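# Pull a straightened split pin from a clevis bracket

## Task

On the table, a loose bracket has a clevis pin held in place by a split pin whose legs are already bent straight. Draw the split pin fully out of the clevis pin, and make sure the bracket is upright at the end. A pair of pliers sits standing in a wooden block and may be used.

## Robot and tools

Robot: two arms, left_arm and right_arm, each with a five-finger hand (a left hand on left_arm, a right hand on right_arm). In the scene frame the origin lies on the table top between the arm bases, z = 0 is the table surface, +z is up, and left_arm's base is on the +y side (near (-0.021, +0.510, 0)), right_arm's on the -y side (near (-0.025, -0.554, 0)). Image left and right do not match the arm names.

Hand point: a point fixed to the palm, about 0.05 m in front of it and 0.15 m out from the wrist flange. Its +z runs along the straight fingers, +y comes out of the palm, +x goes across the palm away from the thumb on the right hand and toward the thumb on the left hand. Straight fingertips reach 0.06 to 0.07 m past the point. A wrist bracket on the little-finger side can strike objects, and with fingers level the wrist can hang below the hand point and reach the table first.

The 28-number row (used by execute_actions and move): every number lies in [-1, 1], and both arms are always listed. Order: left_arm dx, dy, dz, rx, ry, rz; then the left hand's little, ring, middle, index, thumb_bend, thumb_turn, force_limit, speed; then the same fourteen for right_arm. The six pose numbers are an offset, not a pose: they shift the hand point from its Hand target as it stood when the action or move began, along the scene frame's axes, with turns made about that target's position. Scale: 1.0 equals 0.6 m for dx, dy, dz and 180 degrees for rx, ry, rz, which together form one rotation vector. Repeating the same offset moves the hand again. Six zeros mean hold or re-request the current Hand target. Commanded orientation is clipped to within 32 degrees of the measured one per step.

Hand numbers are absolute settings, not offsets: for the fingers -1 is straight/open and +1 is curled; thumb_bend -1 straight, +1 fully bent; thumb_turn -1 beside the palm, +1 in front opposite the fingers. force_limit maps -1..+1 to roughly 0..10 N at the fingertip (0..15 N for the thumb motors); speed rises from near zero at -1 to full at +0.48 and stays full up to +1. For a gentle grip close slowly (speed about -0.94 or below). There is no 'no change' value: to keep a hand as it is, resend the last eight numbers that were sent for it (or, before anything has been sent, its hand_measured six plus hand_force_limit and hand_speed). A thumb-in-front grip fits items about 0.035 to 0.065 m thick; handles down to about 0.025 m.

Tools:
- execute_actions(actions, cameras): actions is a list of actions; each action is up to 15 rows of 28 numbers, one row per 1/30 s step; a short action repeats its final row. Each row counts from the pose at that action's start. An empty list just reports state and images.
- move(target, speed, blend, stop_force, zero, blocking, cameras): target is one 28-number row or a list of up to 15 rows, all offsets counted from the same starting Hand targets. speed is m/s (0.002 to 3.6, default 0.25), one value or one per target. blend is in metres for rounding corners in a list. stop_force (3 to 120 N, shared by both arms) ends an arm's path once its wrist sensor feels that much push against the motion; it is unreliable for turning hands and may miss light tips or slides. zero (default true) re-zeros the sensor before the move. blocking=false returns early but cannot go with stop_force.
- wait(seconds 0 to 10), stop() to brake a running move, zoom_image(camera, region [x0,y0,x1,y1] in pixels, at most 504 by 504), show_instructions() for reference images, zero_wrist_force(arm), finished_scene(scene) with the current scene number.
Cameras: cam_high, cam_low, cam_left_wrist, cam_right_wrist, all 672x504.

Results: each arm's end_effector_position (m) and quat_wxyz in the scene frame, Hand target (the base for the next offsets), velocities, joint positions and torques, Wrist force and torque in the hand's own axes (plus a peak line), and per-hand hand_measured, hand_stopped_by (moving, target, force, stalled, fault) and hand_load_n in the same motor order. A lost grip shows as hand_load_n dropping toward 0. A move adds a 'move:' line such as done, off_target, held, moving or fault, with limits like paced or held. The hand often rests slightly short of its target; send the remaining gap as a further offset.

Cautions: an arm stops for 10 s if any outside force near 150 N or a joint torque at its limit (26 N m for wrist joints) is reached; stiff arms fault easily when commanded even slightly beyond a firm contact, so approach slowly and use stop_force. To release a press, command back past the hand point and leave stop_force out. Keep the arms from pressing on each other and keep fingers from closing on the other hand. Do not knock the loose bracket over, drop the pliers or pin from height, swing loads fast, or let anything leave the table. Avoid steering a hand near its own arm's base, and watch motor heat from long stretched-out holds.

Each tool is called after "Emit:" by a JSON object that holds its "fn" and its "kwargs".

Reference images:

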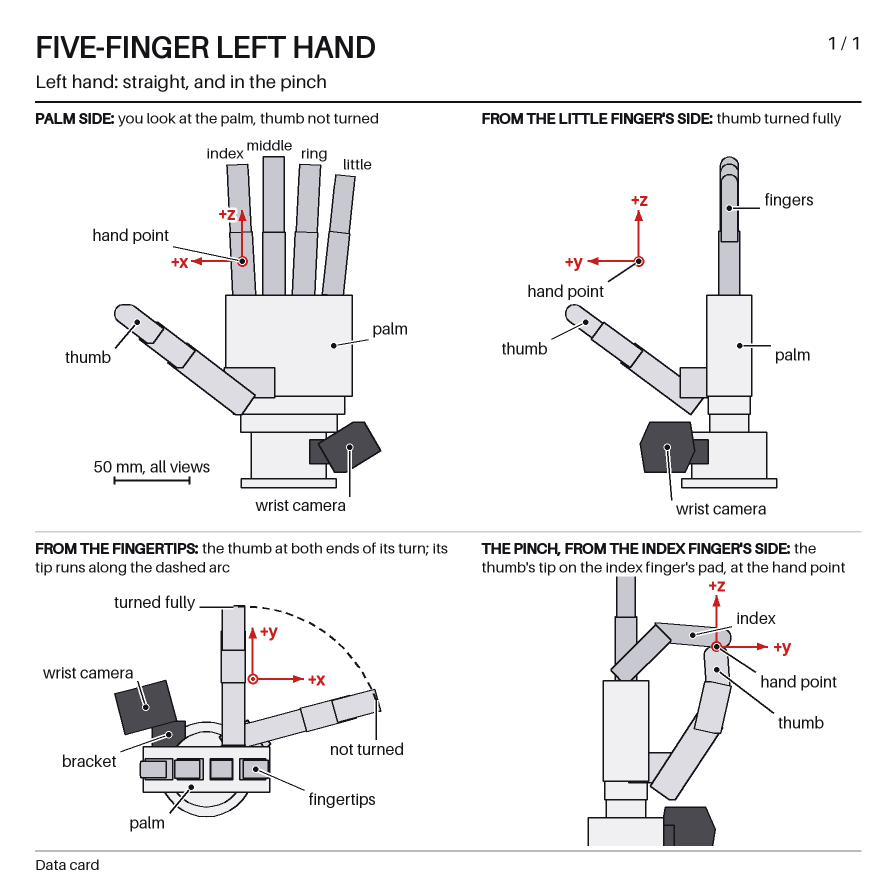

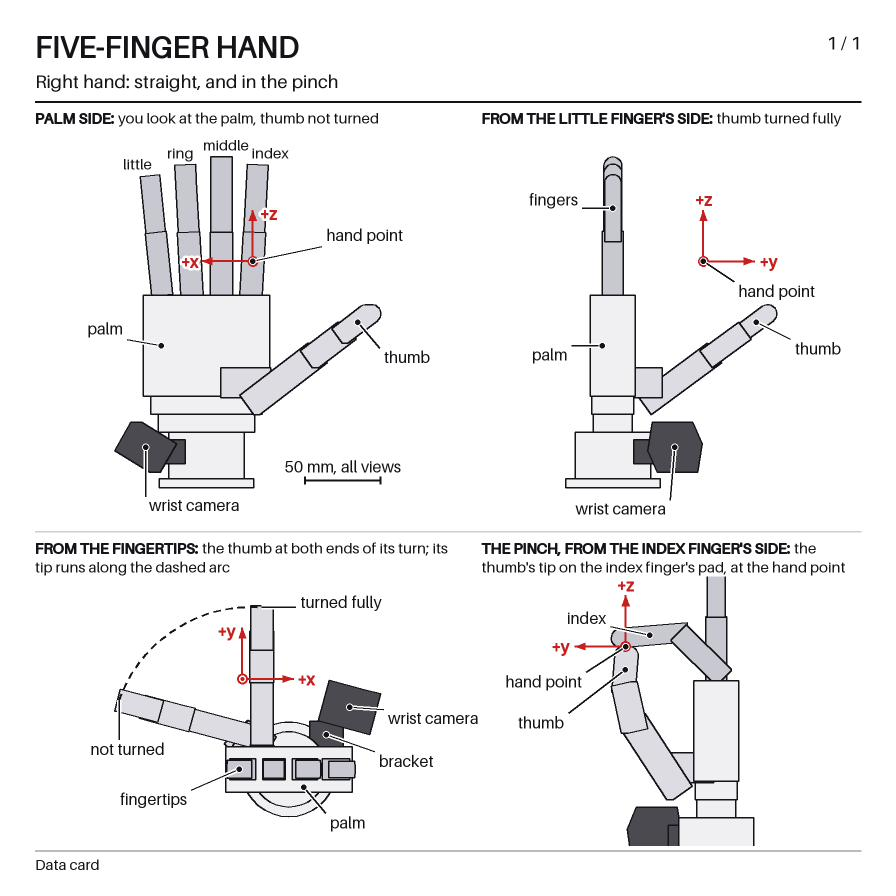

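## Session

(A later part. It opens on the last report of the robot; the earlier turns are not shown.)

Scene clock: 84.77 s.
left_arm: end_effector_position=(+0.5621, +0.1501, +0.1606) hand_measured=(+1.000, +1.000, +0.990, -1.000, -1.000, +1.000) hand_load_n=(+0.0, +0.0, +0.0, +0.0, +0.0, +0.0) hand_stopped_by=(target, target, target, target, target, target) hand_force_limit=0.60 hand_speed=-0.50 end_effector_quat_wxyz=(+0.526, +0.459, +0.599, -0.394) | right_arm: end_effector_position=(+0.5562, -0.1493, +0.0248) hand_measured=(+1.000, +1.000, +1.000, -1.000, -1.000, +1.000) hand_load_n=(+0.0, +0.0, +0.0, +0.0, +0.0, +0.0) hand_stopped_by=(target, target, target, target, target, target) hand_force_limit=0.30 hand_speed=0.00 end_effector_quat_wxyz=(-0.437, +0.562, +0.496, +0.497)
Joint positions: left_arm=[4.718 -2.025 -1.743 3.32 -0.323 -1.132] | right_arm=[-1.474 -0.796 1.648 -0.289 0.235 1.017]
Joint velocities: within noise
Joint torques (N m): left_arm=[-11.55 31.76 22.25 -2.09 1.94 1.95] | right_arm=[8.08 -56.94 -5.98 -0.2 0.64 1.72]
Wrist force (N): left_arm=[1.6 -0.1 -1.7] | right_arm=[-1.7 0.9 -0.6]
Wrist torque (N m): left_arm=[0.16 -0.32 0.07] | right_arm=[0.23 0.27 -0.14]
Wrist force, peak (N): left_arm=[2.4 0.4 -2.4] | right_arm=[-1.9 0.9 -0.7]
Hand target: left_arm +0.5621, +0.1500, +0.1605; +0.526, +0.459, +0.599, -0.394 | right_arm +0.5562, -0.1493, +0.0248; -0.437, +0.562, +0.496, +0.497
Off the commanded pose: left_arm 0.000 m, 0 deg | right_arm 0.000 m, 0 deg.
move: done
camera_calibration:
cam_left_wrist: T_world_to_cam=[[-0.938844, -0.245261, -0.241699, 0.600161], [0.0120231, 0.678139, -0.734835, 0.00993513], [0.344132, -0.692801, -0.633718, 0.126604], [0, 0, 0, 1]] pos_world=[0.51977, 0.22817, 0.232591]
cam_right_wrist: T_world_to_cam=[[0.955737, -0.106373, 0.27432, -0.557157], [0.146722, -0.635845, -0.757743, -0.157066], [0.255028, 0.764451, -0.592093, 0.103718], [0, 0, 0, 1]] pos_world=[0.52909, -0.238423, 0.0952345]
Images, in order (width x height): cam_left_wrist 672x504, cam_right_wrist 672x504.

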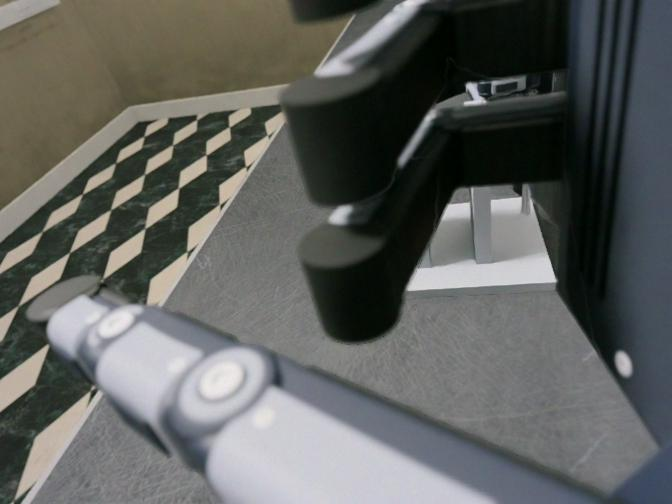

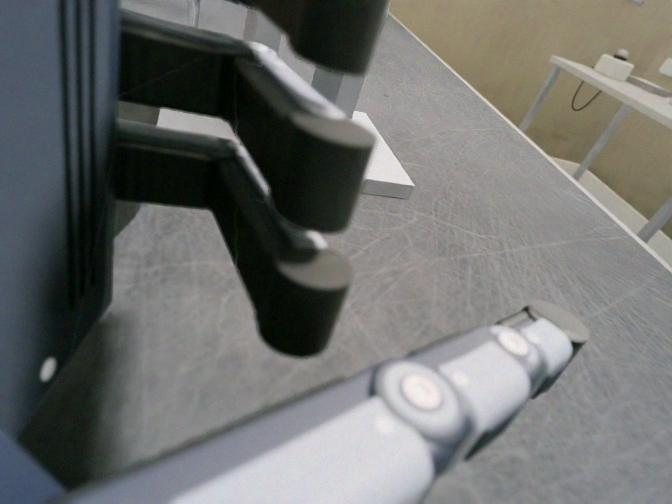

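Emit:
{"fn": "move", "kwargs": {"target": [[0,0,0,0,0,0,1,1,0.99,-1,-1,1,0.6,-0.5,0,0,0.0075,0,0,0,1,1,1,-1,-1,1,0.3,0],[0,0,0,0,0,0,1,1,0.99,-1,-1,1,0.6,-0.5,-0.0072,0.104,0.0075,0,0,0,1,1,1,-1,-1,1,0.3,0]], "speed": 0.04, "stop_force": 4}}

Emit:
{"fn": "zoom_image", "kwargs": {"camera": "cam_left_wrist", "region": [400, 150, 570, 280]}}

Emit:
{"fn": "zoom_image", "kwargs": {"camera": "cam_low", "region": [290, 235, 360, 285]}}

Emit:
{"fn": "zoom_image", "kwargs": {"camera": "cam_high", "region": [240, 250, 310, 320]}}

Scene clock: 93.20 s.
left_arm: end_effector_position=(+0.5621, +0.1500, +0.1605) hand_measured=(+1.000, +1.000, +0.990, -1.000, -1.000, +1.000) hand_load_n=(+0.0, +0.0, +0.0, +0.0, +0.0, +0.0) hand_stopped_by=(target, target, target, target, target, target) hand_force_limit=0.60 hand_speed=-0.50 end_effector_quat_wxyz=(+0.526, +0.459, +0.599, -0.394) | right_arm: end_effector_position=(+0.5519, -0.0869, +0.0294) hand_measured=(+1.000, +1.000, +1.000, -1.000, -1.000, +1.000) hand_load_n=(+0.0, +0.0, +0.0, +0.0, +0.0, +0.5) hand_stopped_by=(target, target, target, target, target, target) hand_force_limit=0.30 hand_speed=0.00 end_effector_quat_wxyz=(-0.437, +0.562, +0.496, +0.497)
Joint positions: left_arm=[4.718 -2.025 -1.743 3.319 -0.323 -1.132] | right_arm=[-1.352 -0.812 1.634 -0.444 0.344 1.211]
Joint velocities: within noise
Joint torques (N m): left_arm=[-8.08 31.07 21.06 -1.91 1.65 2.03] | right_arm=[11.61 -34.59 -20.52 -1.27 0.95 1.8]
Wrist force (N): left_arm=[1.7 -0.4 -1.9] | right_arm=[-1.5 0.7 -0.7]
Wrist torque (N m): left_arm=[0.12 -0.33 0.09] | right_arm=[0.19 0.26 -0.14]
Wrist force, peak (N): left_arm=[1.7 -0.1 -2.1] | right_arm=[-1.9 0.8 -0.9]
Hand target: left_arm +0.5621, +0.1500, +0.1605; +0.526, +0.459, +0.599, -0.394 | right_arm +0.5519, -0.0869, +0.0293; -0.437, +0.562, +0.496, +0.497
Off the commanded pose: left_arm 0.000 m, 0 deg | right_arm 0.000 m, 0 deg.
move: done
camera_calibration:
cam_left_wrist: T_world_to_cam=[[-0.938882, -0.245035, -0.241782, 0.600193], [0.0121997, 0.67824, -0.734739, 0.00979053], [0.344023, -0.692783, -0.633798, 0.126508], [0, 0, 0, 1]] pos_world=[0.519869, 0.228071, 0.23249]
cam_right_wrist: T_world_to_cam=[[0.955723, -0.106313, 0.274392, -0.547623], [0.146812, -0.635856, -0.757716, -0.113337], [0.255029, 0.764451, -0.592094, 0.0597002], [0, 0, 0, 1]] pos_world=[0.52479, -0.175923, 0.0997345]

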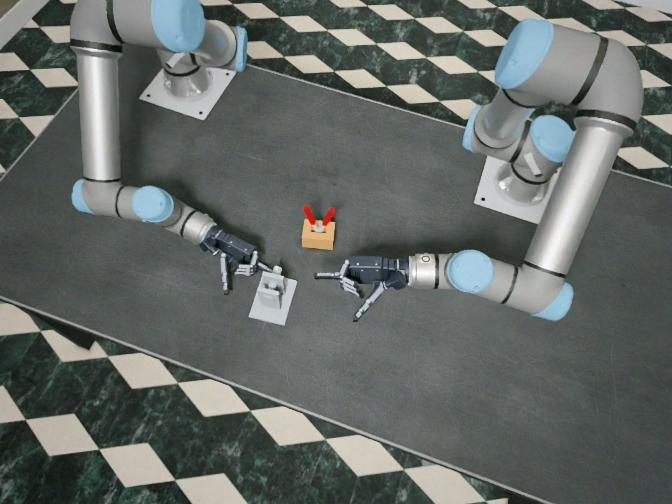

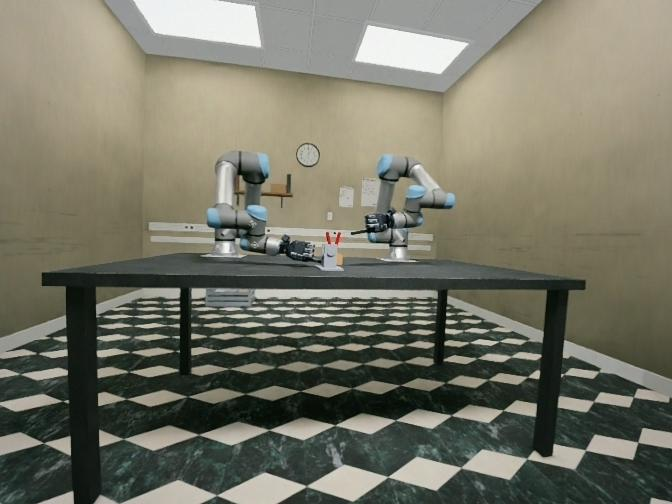

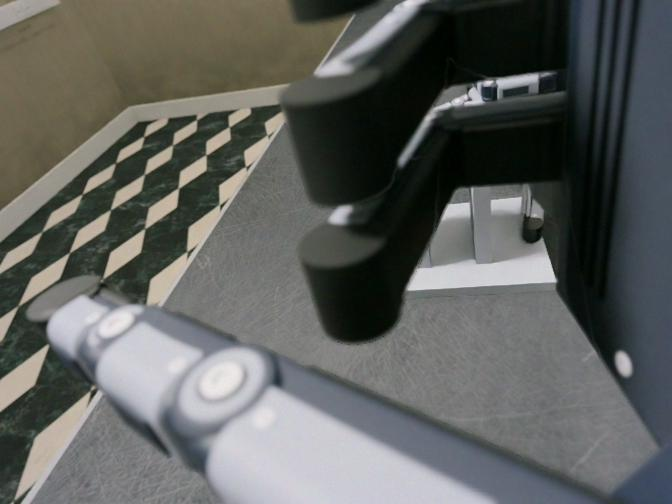

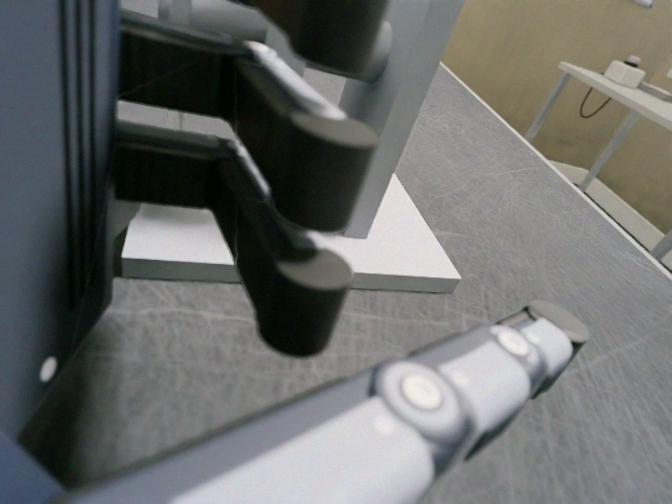

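Scaled by 2.965 from the camera's 672x504 image, which has a finer 960x720 frame.

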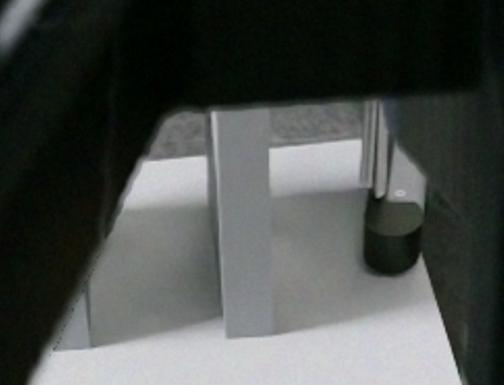

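Scaled by 7.200 from the camera's 672x504 image, which has a finer 960x720 frame.

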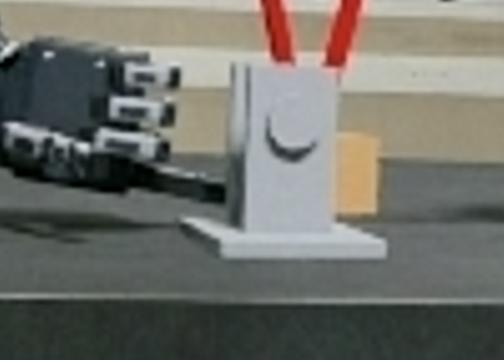

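Scaled by 7.200 from the camera's 672x504 image, which has a finer 960x720 frame.

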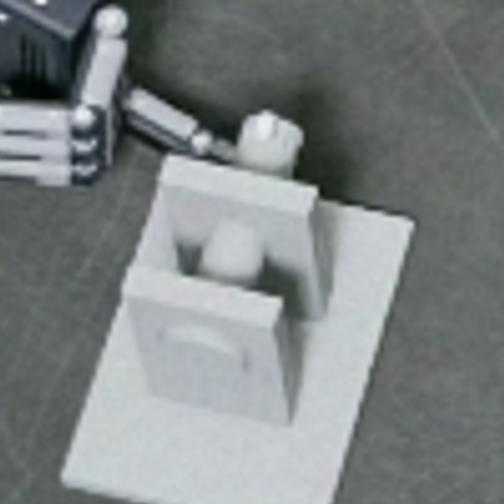

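Emit:
{"fn": "move", "kwargs": {"target": [[0,0,0,0,0,0,1,1,0.99,-1,-1,1,0.6,-0.5,0.004,0.0003,0,0,0,0,1,1,1,-1,-1,1,0.3,0],[0,0,0,0,0,0,1,1,0.99,-1,-1,1,0.6,-0.5,0.004,0.0003,0.045,0,0,0,1,1,1,-1,-1,1,0.3,0]], "speed": 0.02, "stop_force": 18}}

Emit:
{"fn": "zoom_image", "kwargs": {"camera": "cam_left_wrist", "region": [400, 150, 570, 280]}}

Emit:
{"fn": "zoom_image", "kwargs": {"camera": "cam_high", "region": [240, 250, 310, 320]}}

Scene clock: 98.00 s.
left_arm: end_effector_position=(+0.5621, +0.1500, +0.1605) hand_measured=(+1.000, +1.000, +0.990, -1.000, -1.000, +1.000) hand_load_n=(+0.0, +0.0, +0.0, +0.0, +0.0, +0.0) hand_stopped_by=(target, target, target, target, target, target) hand_force_limit=0.60 hand_speed=-0.50 end_effector_quat_wxyz=(+0.526, +0.459, +0.599, -0.394) | right_arm: end_effector_position=(+0.5543, -0.0867, +0.0564) hand_measured=(+1.000, +1.000, +1.000, -1.000, -1.000, +1.000) hand_load_n=(+0.0, +0.0, +0.0, +0.0, -0.5, +0.5) hand_stopped_by=(target, target, target, target, target, target) hand_force_limit=0.30 hand_speed=0.00 end_effector_quat_wxyz=(-0.437, +0.562, +0.496, +0.497)
Joint positions: left_arm=[4.718 -2.025 -1.743 3.319 -0.323 -1.132] | right_arm=[-1.352 -0.854 1.621 -0.388 0.344 1.21]
Joint velocities: within noise
Joint torques (N m): left_arm=[-2.64 32.31 18.24 -1.56 1.61 1.92] | right_arm=[-8.67 -57.34 -22.28 2 -1.91 -2.04]
Wrist force (N): left_arm=[1.6 -0.1 -1.9] | right_arm=[-1.7 0.4 -0.5]
Wrist torque (N m): left_arm=[0.16 -0.32 0.07] | right_arm=[0.14 0.26 -0.16]
Wrist force, peak (N): left_arm=[1.9 -0.2 -1.9] | right_arm=[-1.9 0.9 -0.6]
Hand target: left_arm +0.5621, +0.1500, +0.1605; +0.526, +0.459, +0.599, -0.394 | right_arm +0.5543, -0.0867, +0.0563; -0.437, +0.562, +0.496, +0.497
Off the commanded pose: left_arm 0.000 m, 0 deg | right_arm 0.000 m, 0 deg.
move: done
camera_calibration:
cam_left_wrist: T_world_to_cam=[[-0.938882, -0.245035, -0.241782, 0.600193], [0.0121997, 0.67824, -0.734739, 0.00979053], [0.344023, -0.692783, -0.633798, 0.126508], [0, 0, 0, 1]] pos_world=[0.519869, 0.228071, 0.23249]
cam_right_wrist: T_world_to_cam=[[0.955737, -0.106373, 0.27432, -0.557323], [0.146722, -0.635845, -0.757743, -0.0931141], [0.255028, 0.764451, -0.592093, 0.0749987], [0, 0, 0, 1]] pos_world=[0.52719, -0.175823, 0.126734]

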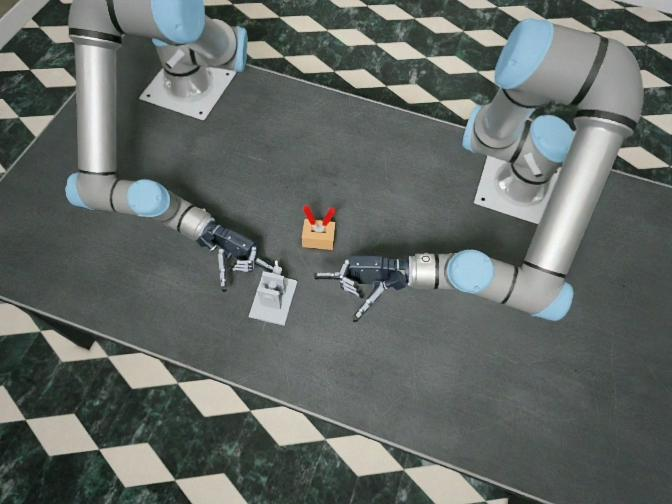

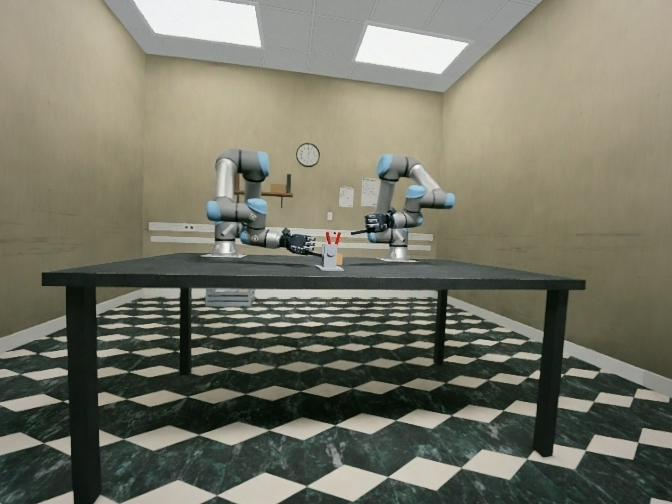

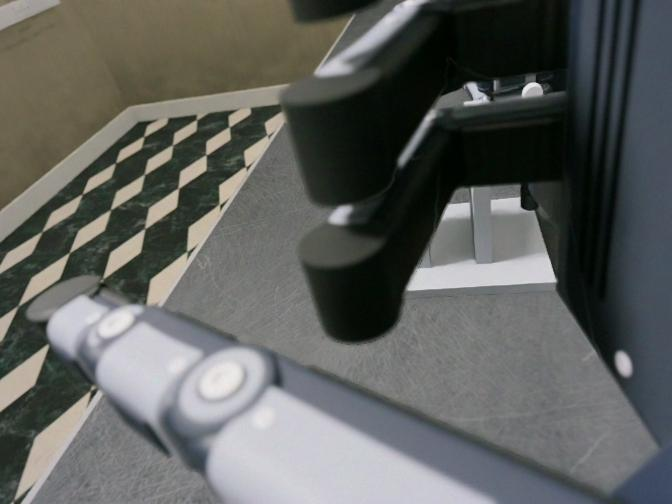

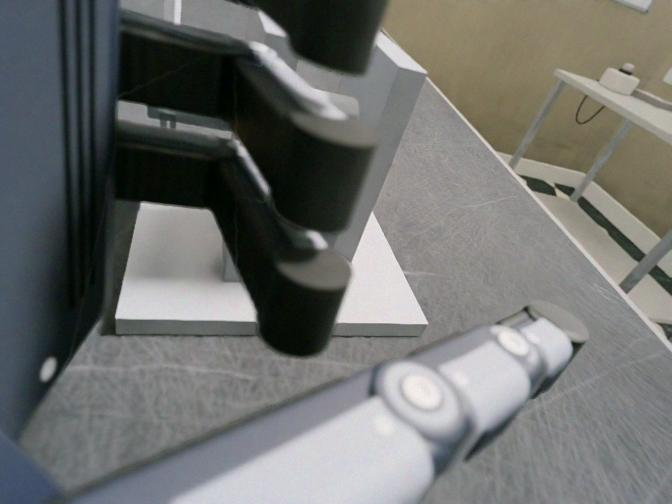

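Scaled by 2.965 from the camera's 672x504 image, which has a finer 960x720 frame.

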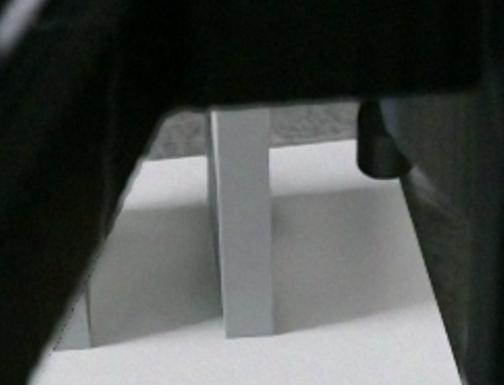

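Scaled by 7.200 from the camera's 672x504 image, which has a finer 960x720 frame.

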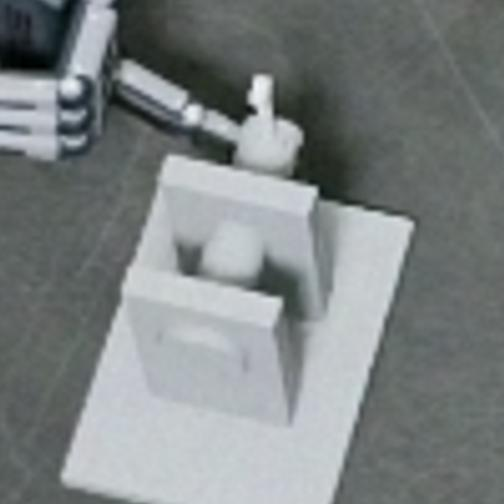

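Emit:
{"fn": "zoom_image", "kwargs": {"camera": "cam_right_wrist", "region": [110, 70, 250, 180]}}

Emit:
{"fn": "zoom_image", "kwargs": {"camera": "cam_low", "region": [290, 235, 360, 285]}}

Scaled by 3.600 from the camera's 672x504 image, which has a finer 960x720 frame.

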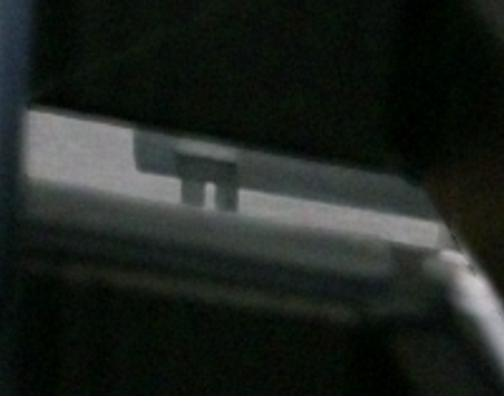

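Scaled by 7.200 from the camera's 672x504 image, which has a finer 960x720 frame.

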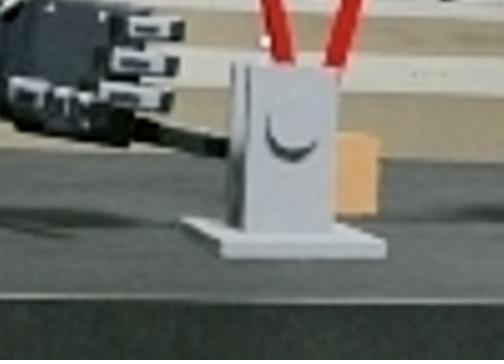

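Emit:
{"fn": "move", "kwargs": {"target": [0,0,0,0,0,0,1,1,0.99,-1,-1,1,0.6,-0.5,0,0,0.0067,0,0,0,1,1,1,-1,-1,1,0.3,0], "speed": 0.01, "stop_force": 15, "cameras": ["cam_right_wrist","cam_low","cam_high"]}}

Emit:
{"fn": "zoom_image", "kwargs": {"camera": "cam_right_wrist", "region": [110, 70, 250, 180]}}

Emit:
{"fn": "zoom_image", "kwargs": {"camera": "cam_low", "region": [290, 235, 360, 285]}}

Scene clock: 103.17 s.
left_arm: end_effector_position=(+0.5621, +0.1500, +0.1605) hand_measured=(+1.000, +1.000, +0.990, -1.000, -1.000, +1.000) hand_load_n=(+0.0, +0.0, +0.0, +0.0, +0.0, +0.5) hand_stopped_by=(target, target, target, target, target, target) hand_force_limit=0.60 hand_speed=-0.50 end_effector_quat_wxyz=(+0.526, +0.459, +0.599, -0.394) | right_arm: end_effector_position=(+0.5543, -0.0867, +0.0604) hand_measured=(+1.000, +1.000, +1.000, -1.000, -1.000, +1.000) hand_load_n=(+0.5, +0.5, +0.0, +0.0, +0.0, +0.0) hand_stopped_by=(target, target, target, target, target, target) hand_force_limit=0.30 hand_speed=0.00 end_effector_quat_wxyz=(-0.437, +0.562, +0.496, +0.497)
Joint positions: left_arm=[4.718 -2.025 -1.743 3.319 -0.323 -1.132] | right_arm=[-1.352 -0.86 1.62 -0.381 0.344 1.21]
Joint velocities: within noise
Joint torques (N m): left_arm=[1.52 32.79 15.22 -1.25 1.39 1.91] | right_arm=[-7.84 -58.51 -23.03 1.88 -1.6 0.72]
Wrist force (N): left_arm=[1.9 -0.1 -1.8] | right_arm=[-3.1 0.2 -0.7]
Wrist torque (N m): left_arm=[0.15 -0.36 0.09] | right_arm=[0.18 0.21 -0.23]
Wrist force, peak (N): left_arm=[1.8 -0.1 -2.1] | right_arm=[-3.1 0.2 -0.7]
Hand target: left_arm +0.5621, +0.1500, +0.1605; +0.526, +0.459, +0.599, -0.394 | right_arm +0.5543, -0.0867, +0.0604; -0.437, +0.562, +0.496, +0.497
Off the commanded pose: left_arm 0.000 m, 0 deg | right_arm 0.000 m, 0 deg.
move: done
camera_calibration:
cam_right_wrist: T_world_to_cam=[[0.955737, -0.106373, 0.27432, -0.55842], [0.146722, -0.635845, -0.757743, -0.0900831], [0.255028, 0.764451, -0.592093, 0.0773671], [0, 0, 0, 1]] pos_world=[0.52719, -0.175823, 0.130734]
Images, in order (width x height): cam_high 672x504, cam_low 672x504, cam_right_wrist 672x504.

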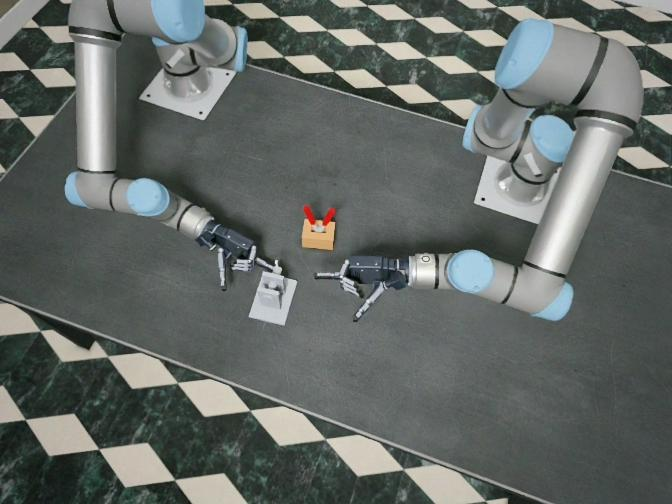

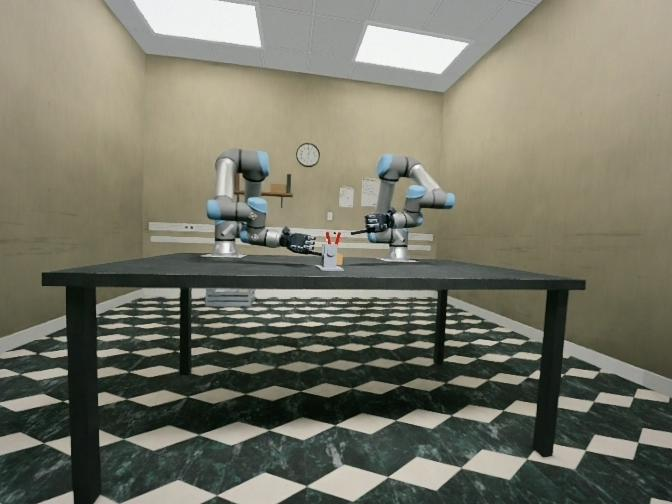

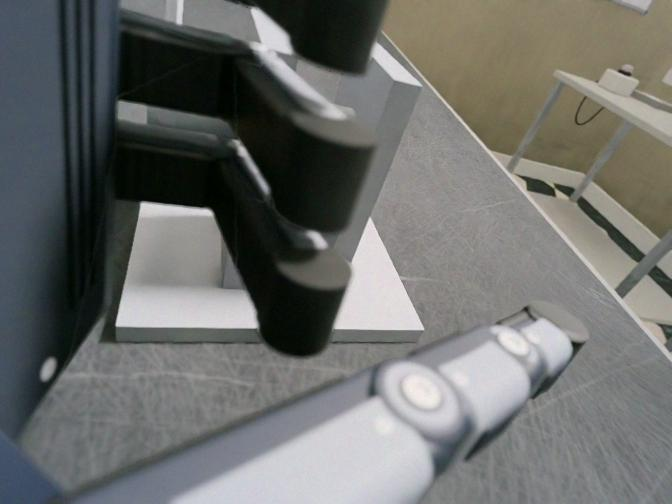

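Scaled by 3.600 from the camera's 672x504 image, which has a finer 960x720 frame.

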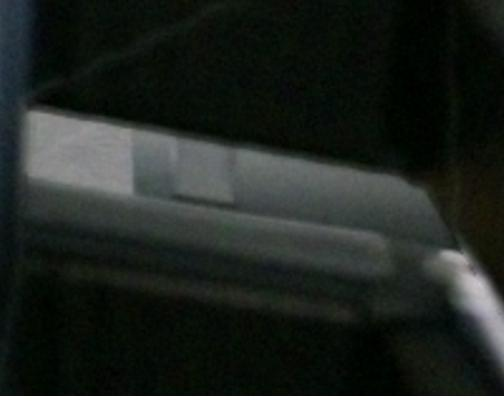

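Scaled by 7.200 from the camera's 672x504 image, which has a finer 960x720 frame.

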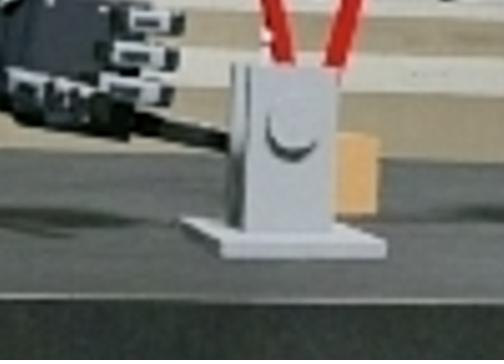

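Emit:
{"fn": "move", "kwargs": {"target": [[0,0,0,0,0,0,1,1,0.99,-1,-1,1,0.6,-0.5,0,0,-0.025,0,0,0,1,1,1,-1,-1,1,0.3,0],[0,0,0,0,0,0,1,1,0.99,-1,-1,1,0.6,-0.5,0.0158,-0.1575,-0.025,0,0,0,1,1,1,-1,-1,1,0.3,0],[0,0,0,0,0,0,1,1,0.99,-1,-1,1,0.6,-0.5,0.0373,-0.1553,0.0808,0,0,0,1,1,1,-1,-1,1,0.3,0],[0,0,0,0,0,0,1,1,0.99,-1,-1,1,0.6,-0.5,0.029,-0.0725,0.0808,0,0,0,1,1,1,-1,-1,1,0.3,0]], "speed": [0.03,0.08,0.1,0.06]}}

Emit:
{"fn": "zoom_image", "kwargs": {"camera": "cam_right_wrist", "region": [120, 80, 420, 360]}}

Emit:
{"fn": "zoom_image", "kwargs": {"camera": "cam_low", "region": [290, 230, 360, 280]}}

Emit:
{"fn": "zoom_image", "kwargs": {"camera": "cam_high", "region": [240, 245, 310, 315]}}

Scene clock: 112.63 s.
left_arm: end_effector_position=(+0.5621, +0.1500, +0.1605) hand_measured=(+1.000, +1.000, +0.990, -1.000, -1.000, +1.000) hand_load_n=(+0.0, +0.0, +0.0, +0.0, +0.0, +0.0) hand_stopped_by=(target, target, target, target, target, target) hand_force_limit=0.60 hand_speed=-0.50 end_effector_quat_wxyz=(+0.526, +0.459, +0.599, -0.394) | right_arm: end_effector_position=(+0.5717, -0.1302, +0.1089) hand_measured=(+1.000, +1.000, +1.000, -1.000, -1.000, +1.000) hand_load_n=(+0.0, +0.0, +0.0, +0.0, +0.0, +0.0) hand_stopped_by=(target, target, target, target, target, target) hand_force_limit=0.30 hand_speed=0.00 end_effector_quat_wxyz=(-0.437, +0.562, +0.496, +0.497)
Joint positions: left_arm=[4.718 -2.025 -1.743 3.319 -0.323 -1.132] | right_arm=[-1.439 -0.909 1.567 -0.161 0.265 1.087]
Joint velocities: within noise
Joint torques (N m): left_arm=[9.4 33.39 12.69 -0.91 0.88 1.87] | right_arm=[11.74 -57.01 -6.54 -1.1 0.72 1.76]
Wrist force (N): left_arm=[1.6 -0.1 -2.0] | right_arm=[-1.7 0.9 -0.5]
Wrist torque (N m): left_arm=[0.16 -0.32 0.07] | right_arm=[0.19 0.27 -0.13]
Wrist force, peak (N): left_arm=[1.8 -0.3 -2.1] | right_arm=[-3.3 0.2 -0.5]
Hand target: left_arm +0.5621, +0.1500, +0.1605; +0.526, +0.459, +0.599, -0.394 | right_arm +0.5717, -0.1302, +0.1088; -0.437, +0.562, +0.496, +0.497
Off the commanded pose: left_arm 0.000 m, 0 deg | right_arm 0.000 m, 0 deg.
move: done
camera_calibration:
cam_left_wrist: T_world_to_cam=[[-0.938882, -0.245035, -0.241782, 0.600193], [0.0121997, 0.67824, -0.734739, 0.00979053], [0.344023, -0.692783, -0.633798, 0.126508], [0, 0, 0, 1]] pos_world=[0.519869, 0.228071, 0.23249]
cam_right_wrist: T_world_to_cam=[[0.955749, -0.106193, 0.27435, -0.592955], [0.146835, -0.635908, -0.757668, -0.0836333], [0.25492, 0.764424, -0.592175, 0.134967], [0, 0, 0, 1]] pos_world=[0.54459, -0.219323, 0.179235]

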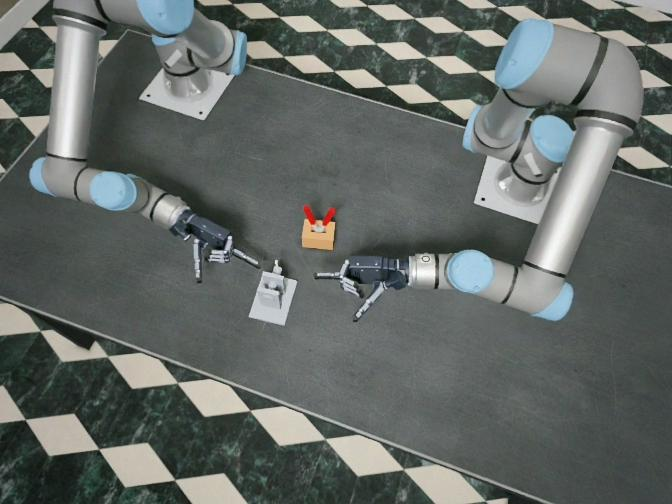

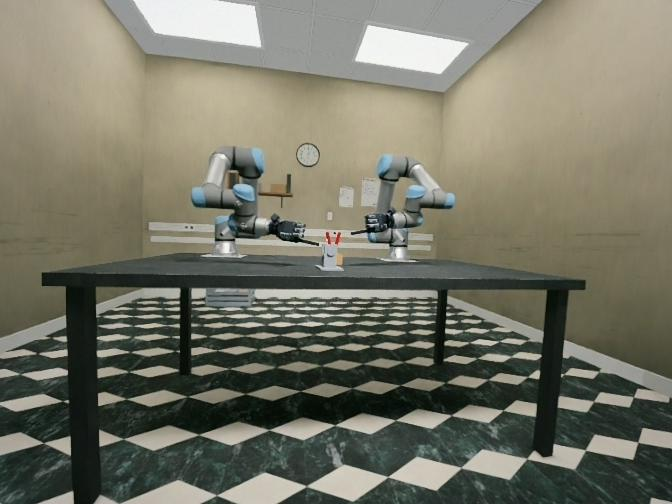

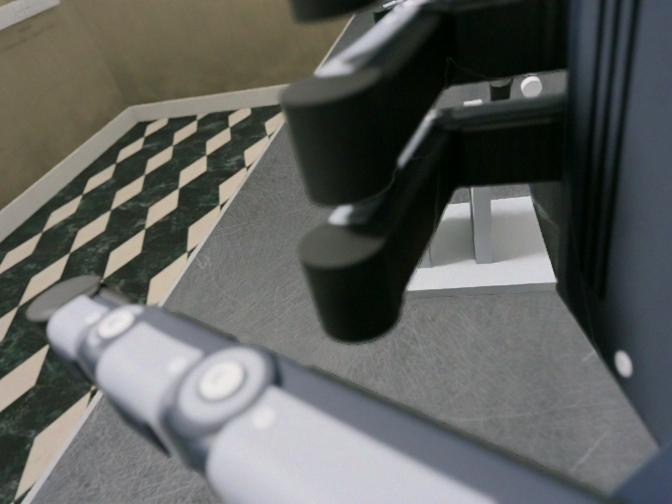

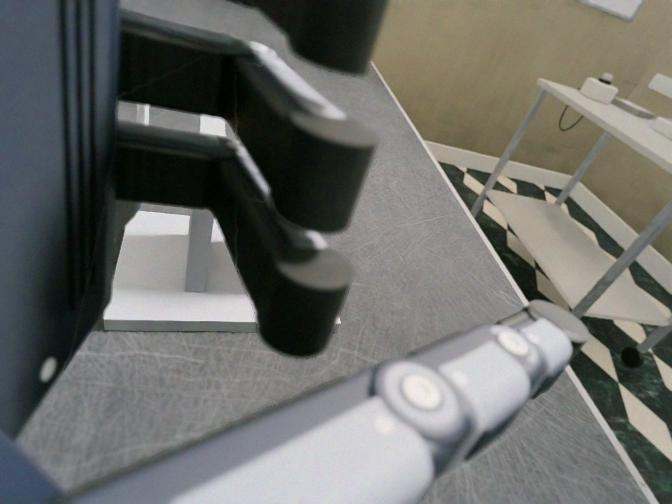

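Scaled by 1.680 from the camera's 672x504 image, which has a finer 960x720 frame.

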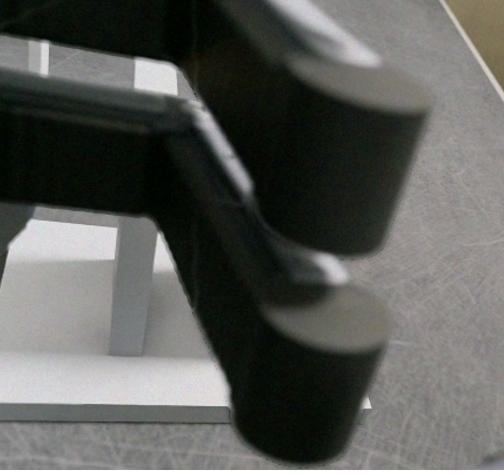

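Scaled by 7.200 from the camera's 672x504 image, which has a finer 960x720 frame.

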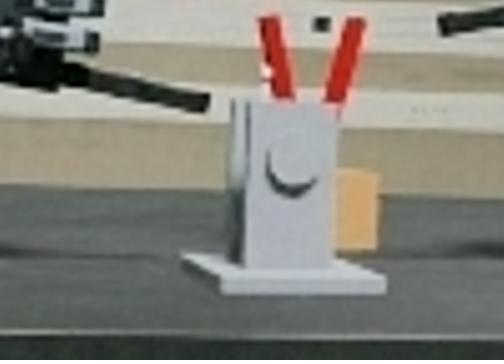

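Scaled by 7.200 from the camera's 672x504 image, which has a finer 960x720 frame.

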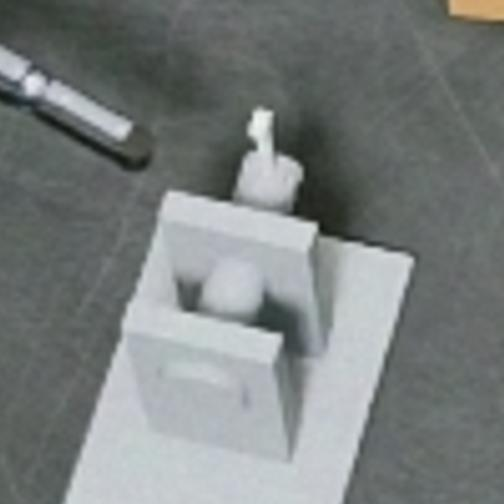

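Emit:
{"fn": "move", "kwargs": {"target": [[0,0,0,0,0,0,1,1,0.99,-1,-1,1,0.6,-0.5,-0.005,0,0.0033,0,0,0,1,1,1,-1,-1,1,0.3,0],[0,0,0,0,0,0,1,1,0.99,-1,-1,1,0.6,-0.5,-0.013,0.0785,0.0033,0,0,0,1,1,1,-1,-1,1,0.3,0]], "speed": 0.04, "stop_force": 3, "cameras": ["cam_left_wrist","cam_high","cam_low"]}}

Emit:
{"fn": "zoom_image", "kwargs": {"camera": "cam_left_wrist", "region": [420, 40, 590, 170]}}

Emit:
{"fn": "zoom_image", "kwargs": {"camera": "cam_low", "region": [290, 230, 360, 280]}}

Emit:
{"fn": "zoom_image", "kwargs": {"camera": "cam_high", "region": [240, 245, 310, 315]}}

Scene clock: 120.57 s.
left_arm: end_effector_position=(+0.5621, +0.1500, +0.1605) hand_measured=(+1.000, +1.000, +0.990, -1.000, -1.000, +1.000) hand_load_n=(+0.0, +0.0, +0.0, +0.0, +0.0, +0.0) hand_stopped_by=(target, target, target, target, target, target) hand_force_limit=0.60 hand_speed=-0.50 end_effector_quat_wxyz=(+0.526, +0.459, +0.599, -0.394) | right_arm: end_effector_position=(+0.5639, -0.0831, +0.1108) hand_measured=(+1.000, +1.000, +1.000, -1.000, -1.000, +1.000) hand_load_n=(+0.0, +0.0, +0.0, -4.0, +0.0, +0.5) hand_stopped_by=(target, target, target, target, target, target) hand_force_limit=0.30 hand_speed=0.00 end_effector_quat_wxyz=(-0.437, +0.562, +0.496, +0.497)
Joint positions: left_arm=[4.718 -2.025 -1.743 3.319 -0.323 -1.132] | right_arm=[-1.349 -0.919 1.561 -0.267 0.347 1.214]
Joint velocities: within noise
Joint torques (N m): left_arm=[13.01 34.05 12.35 -0.53 0.86 1.87] | right_arm=[13.31 -33.11 -22.5 -0.81 0.03 1.91]
Wrist force (N): left_arm=[1.6 -0.2 -1.8] | right_arm=[-1.6 3.6 -1.4]
Wrist torque (N m): left_arm=[0.15 -0.32 0.08] | right_arm=[0.10 0.25 -0.17]
Wrist force, peak (N): left_arm=[1.8 -0.2 -2.0] | right_arm=[-1.7 4.9 -1.9]
Hand target: left_arm +0.5621, +0.1500, +0.1605; +0.526, +0.459, +0.599, -0.394 | right_arm +0.5639, -0.0831, +0.1108; -0.437, +0.562, +0.496, +0.497
Off the commanded pose: left_arm 0.000 m, 0 deg | right_arm 0.000 m, 0 deg.
move: done
camera_calibration:
cam_left_wrist: T_world_to_cam=[[-0.938882, -0.245035, -0.241782, 0.600193], [0.0121997, 0.67824, -0.734739, 0.00979053], [0.344023, -0.692783, -0.633798, 0.126508], [0, 0, 0, 1]] pos_world=[0.519869, 0.228071, 0.23249]
Images, in order (width x height): cam_high 672x504, cam_low 672x504, cam_left_wrist 672x504.

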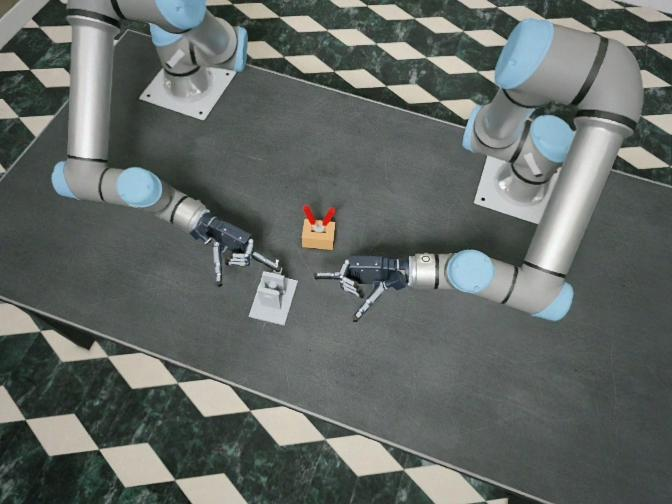

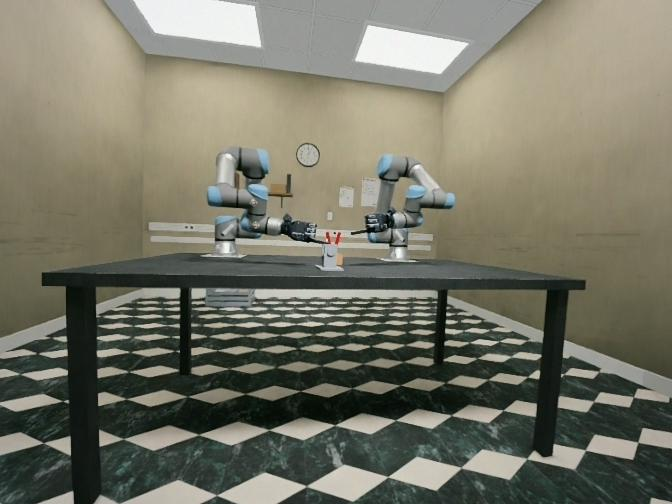

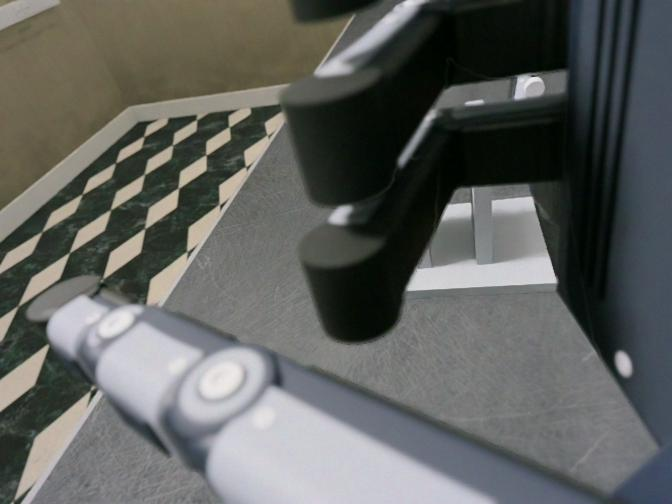

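Scaled by 2.965 from the camera's 672x504 image, which has a finer 960x720 frame.

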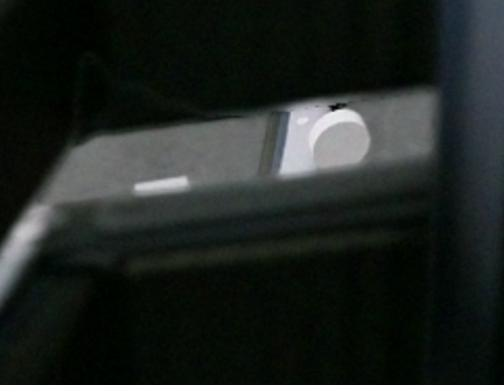

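Scaled by 7.200 from the camera's 672x504 image, which has a finer 960x720 frame.

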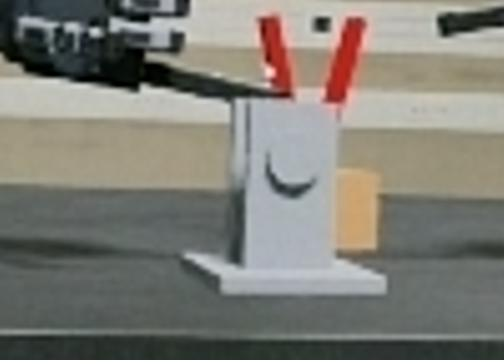

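Scaled by 7.200 from the camera's 672x504 image, which has a finer 960x720 frame.

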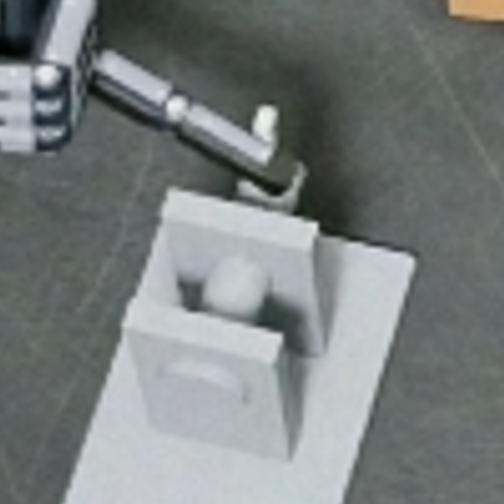

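Emit:
{"fn": "zoom_image", "kwargs": {"camera": "cam_high", "region": [260, 230, 380, 330]}}

Emit:
{"fn": "zoom_image", "kwargs": {"camera": "cam_low", "region": [310, 210, 380, 280]}}

Scaled by 4.200 from the camera's 672x504 image, which has a finer 960x720 frame.

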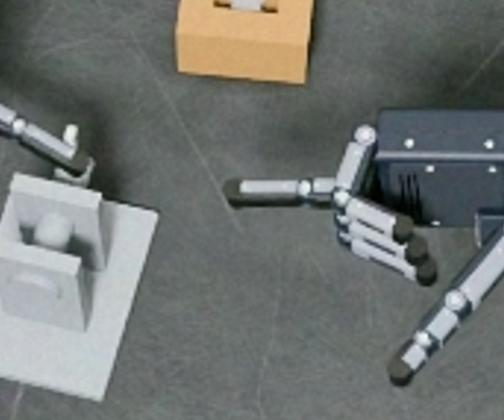

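Scaled by 7.200 from the camera's 672x504 image, which has a finer 960x720 frame.

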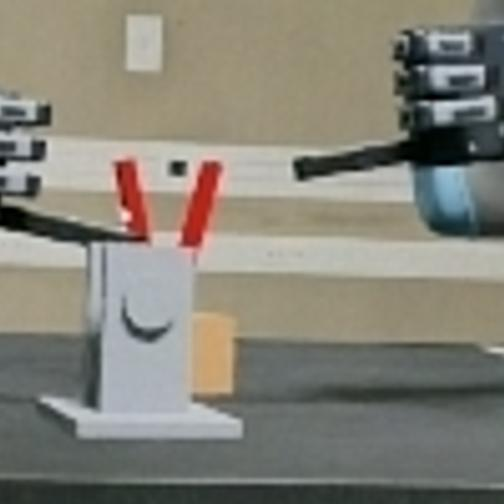

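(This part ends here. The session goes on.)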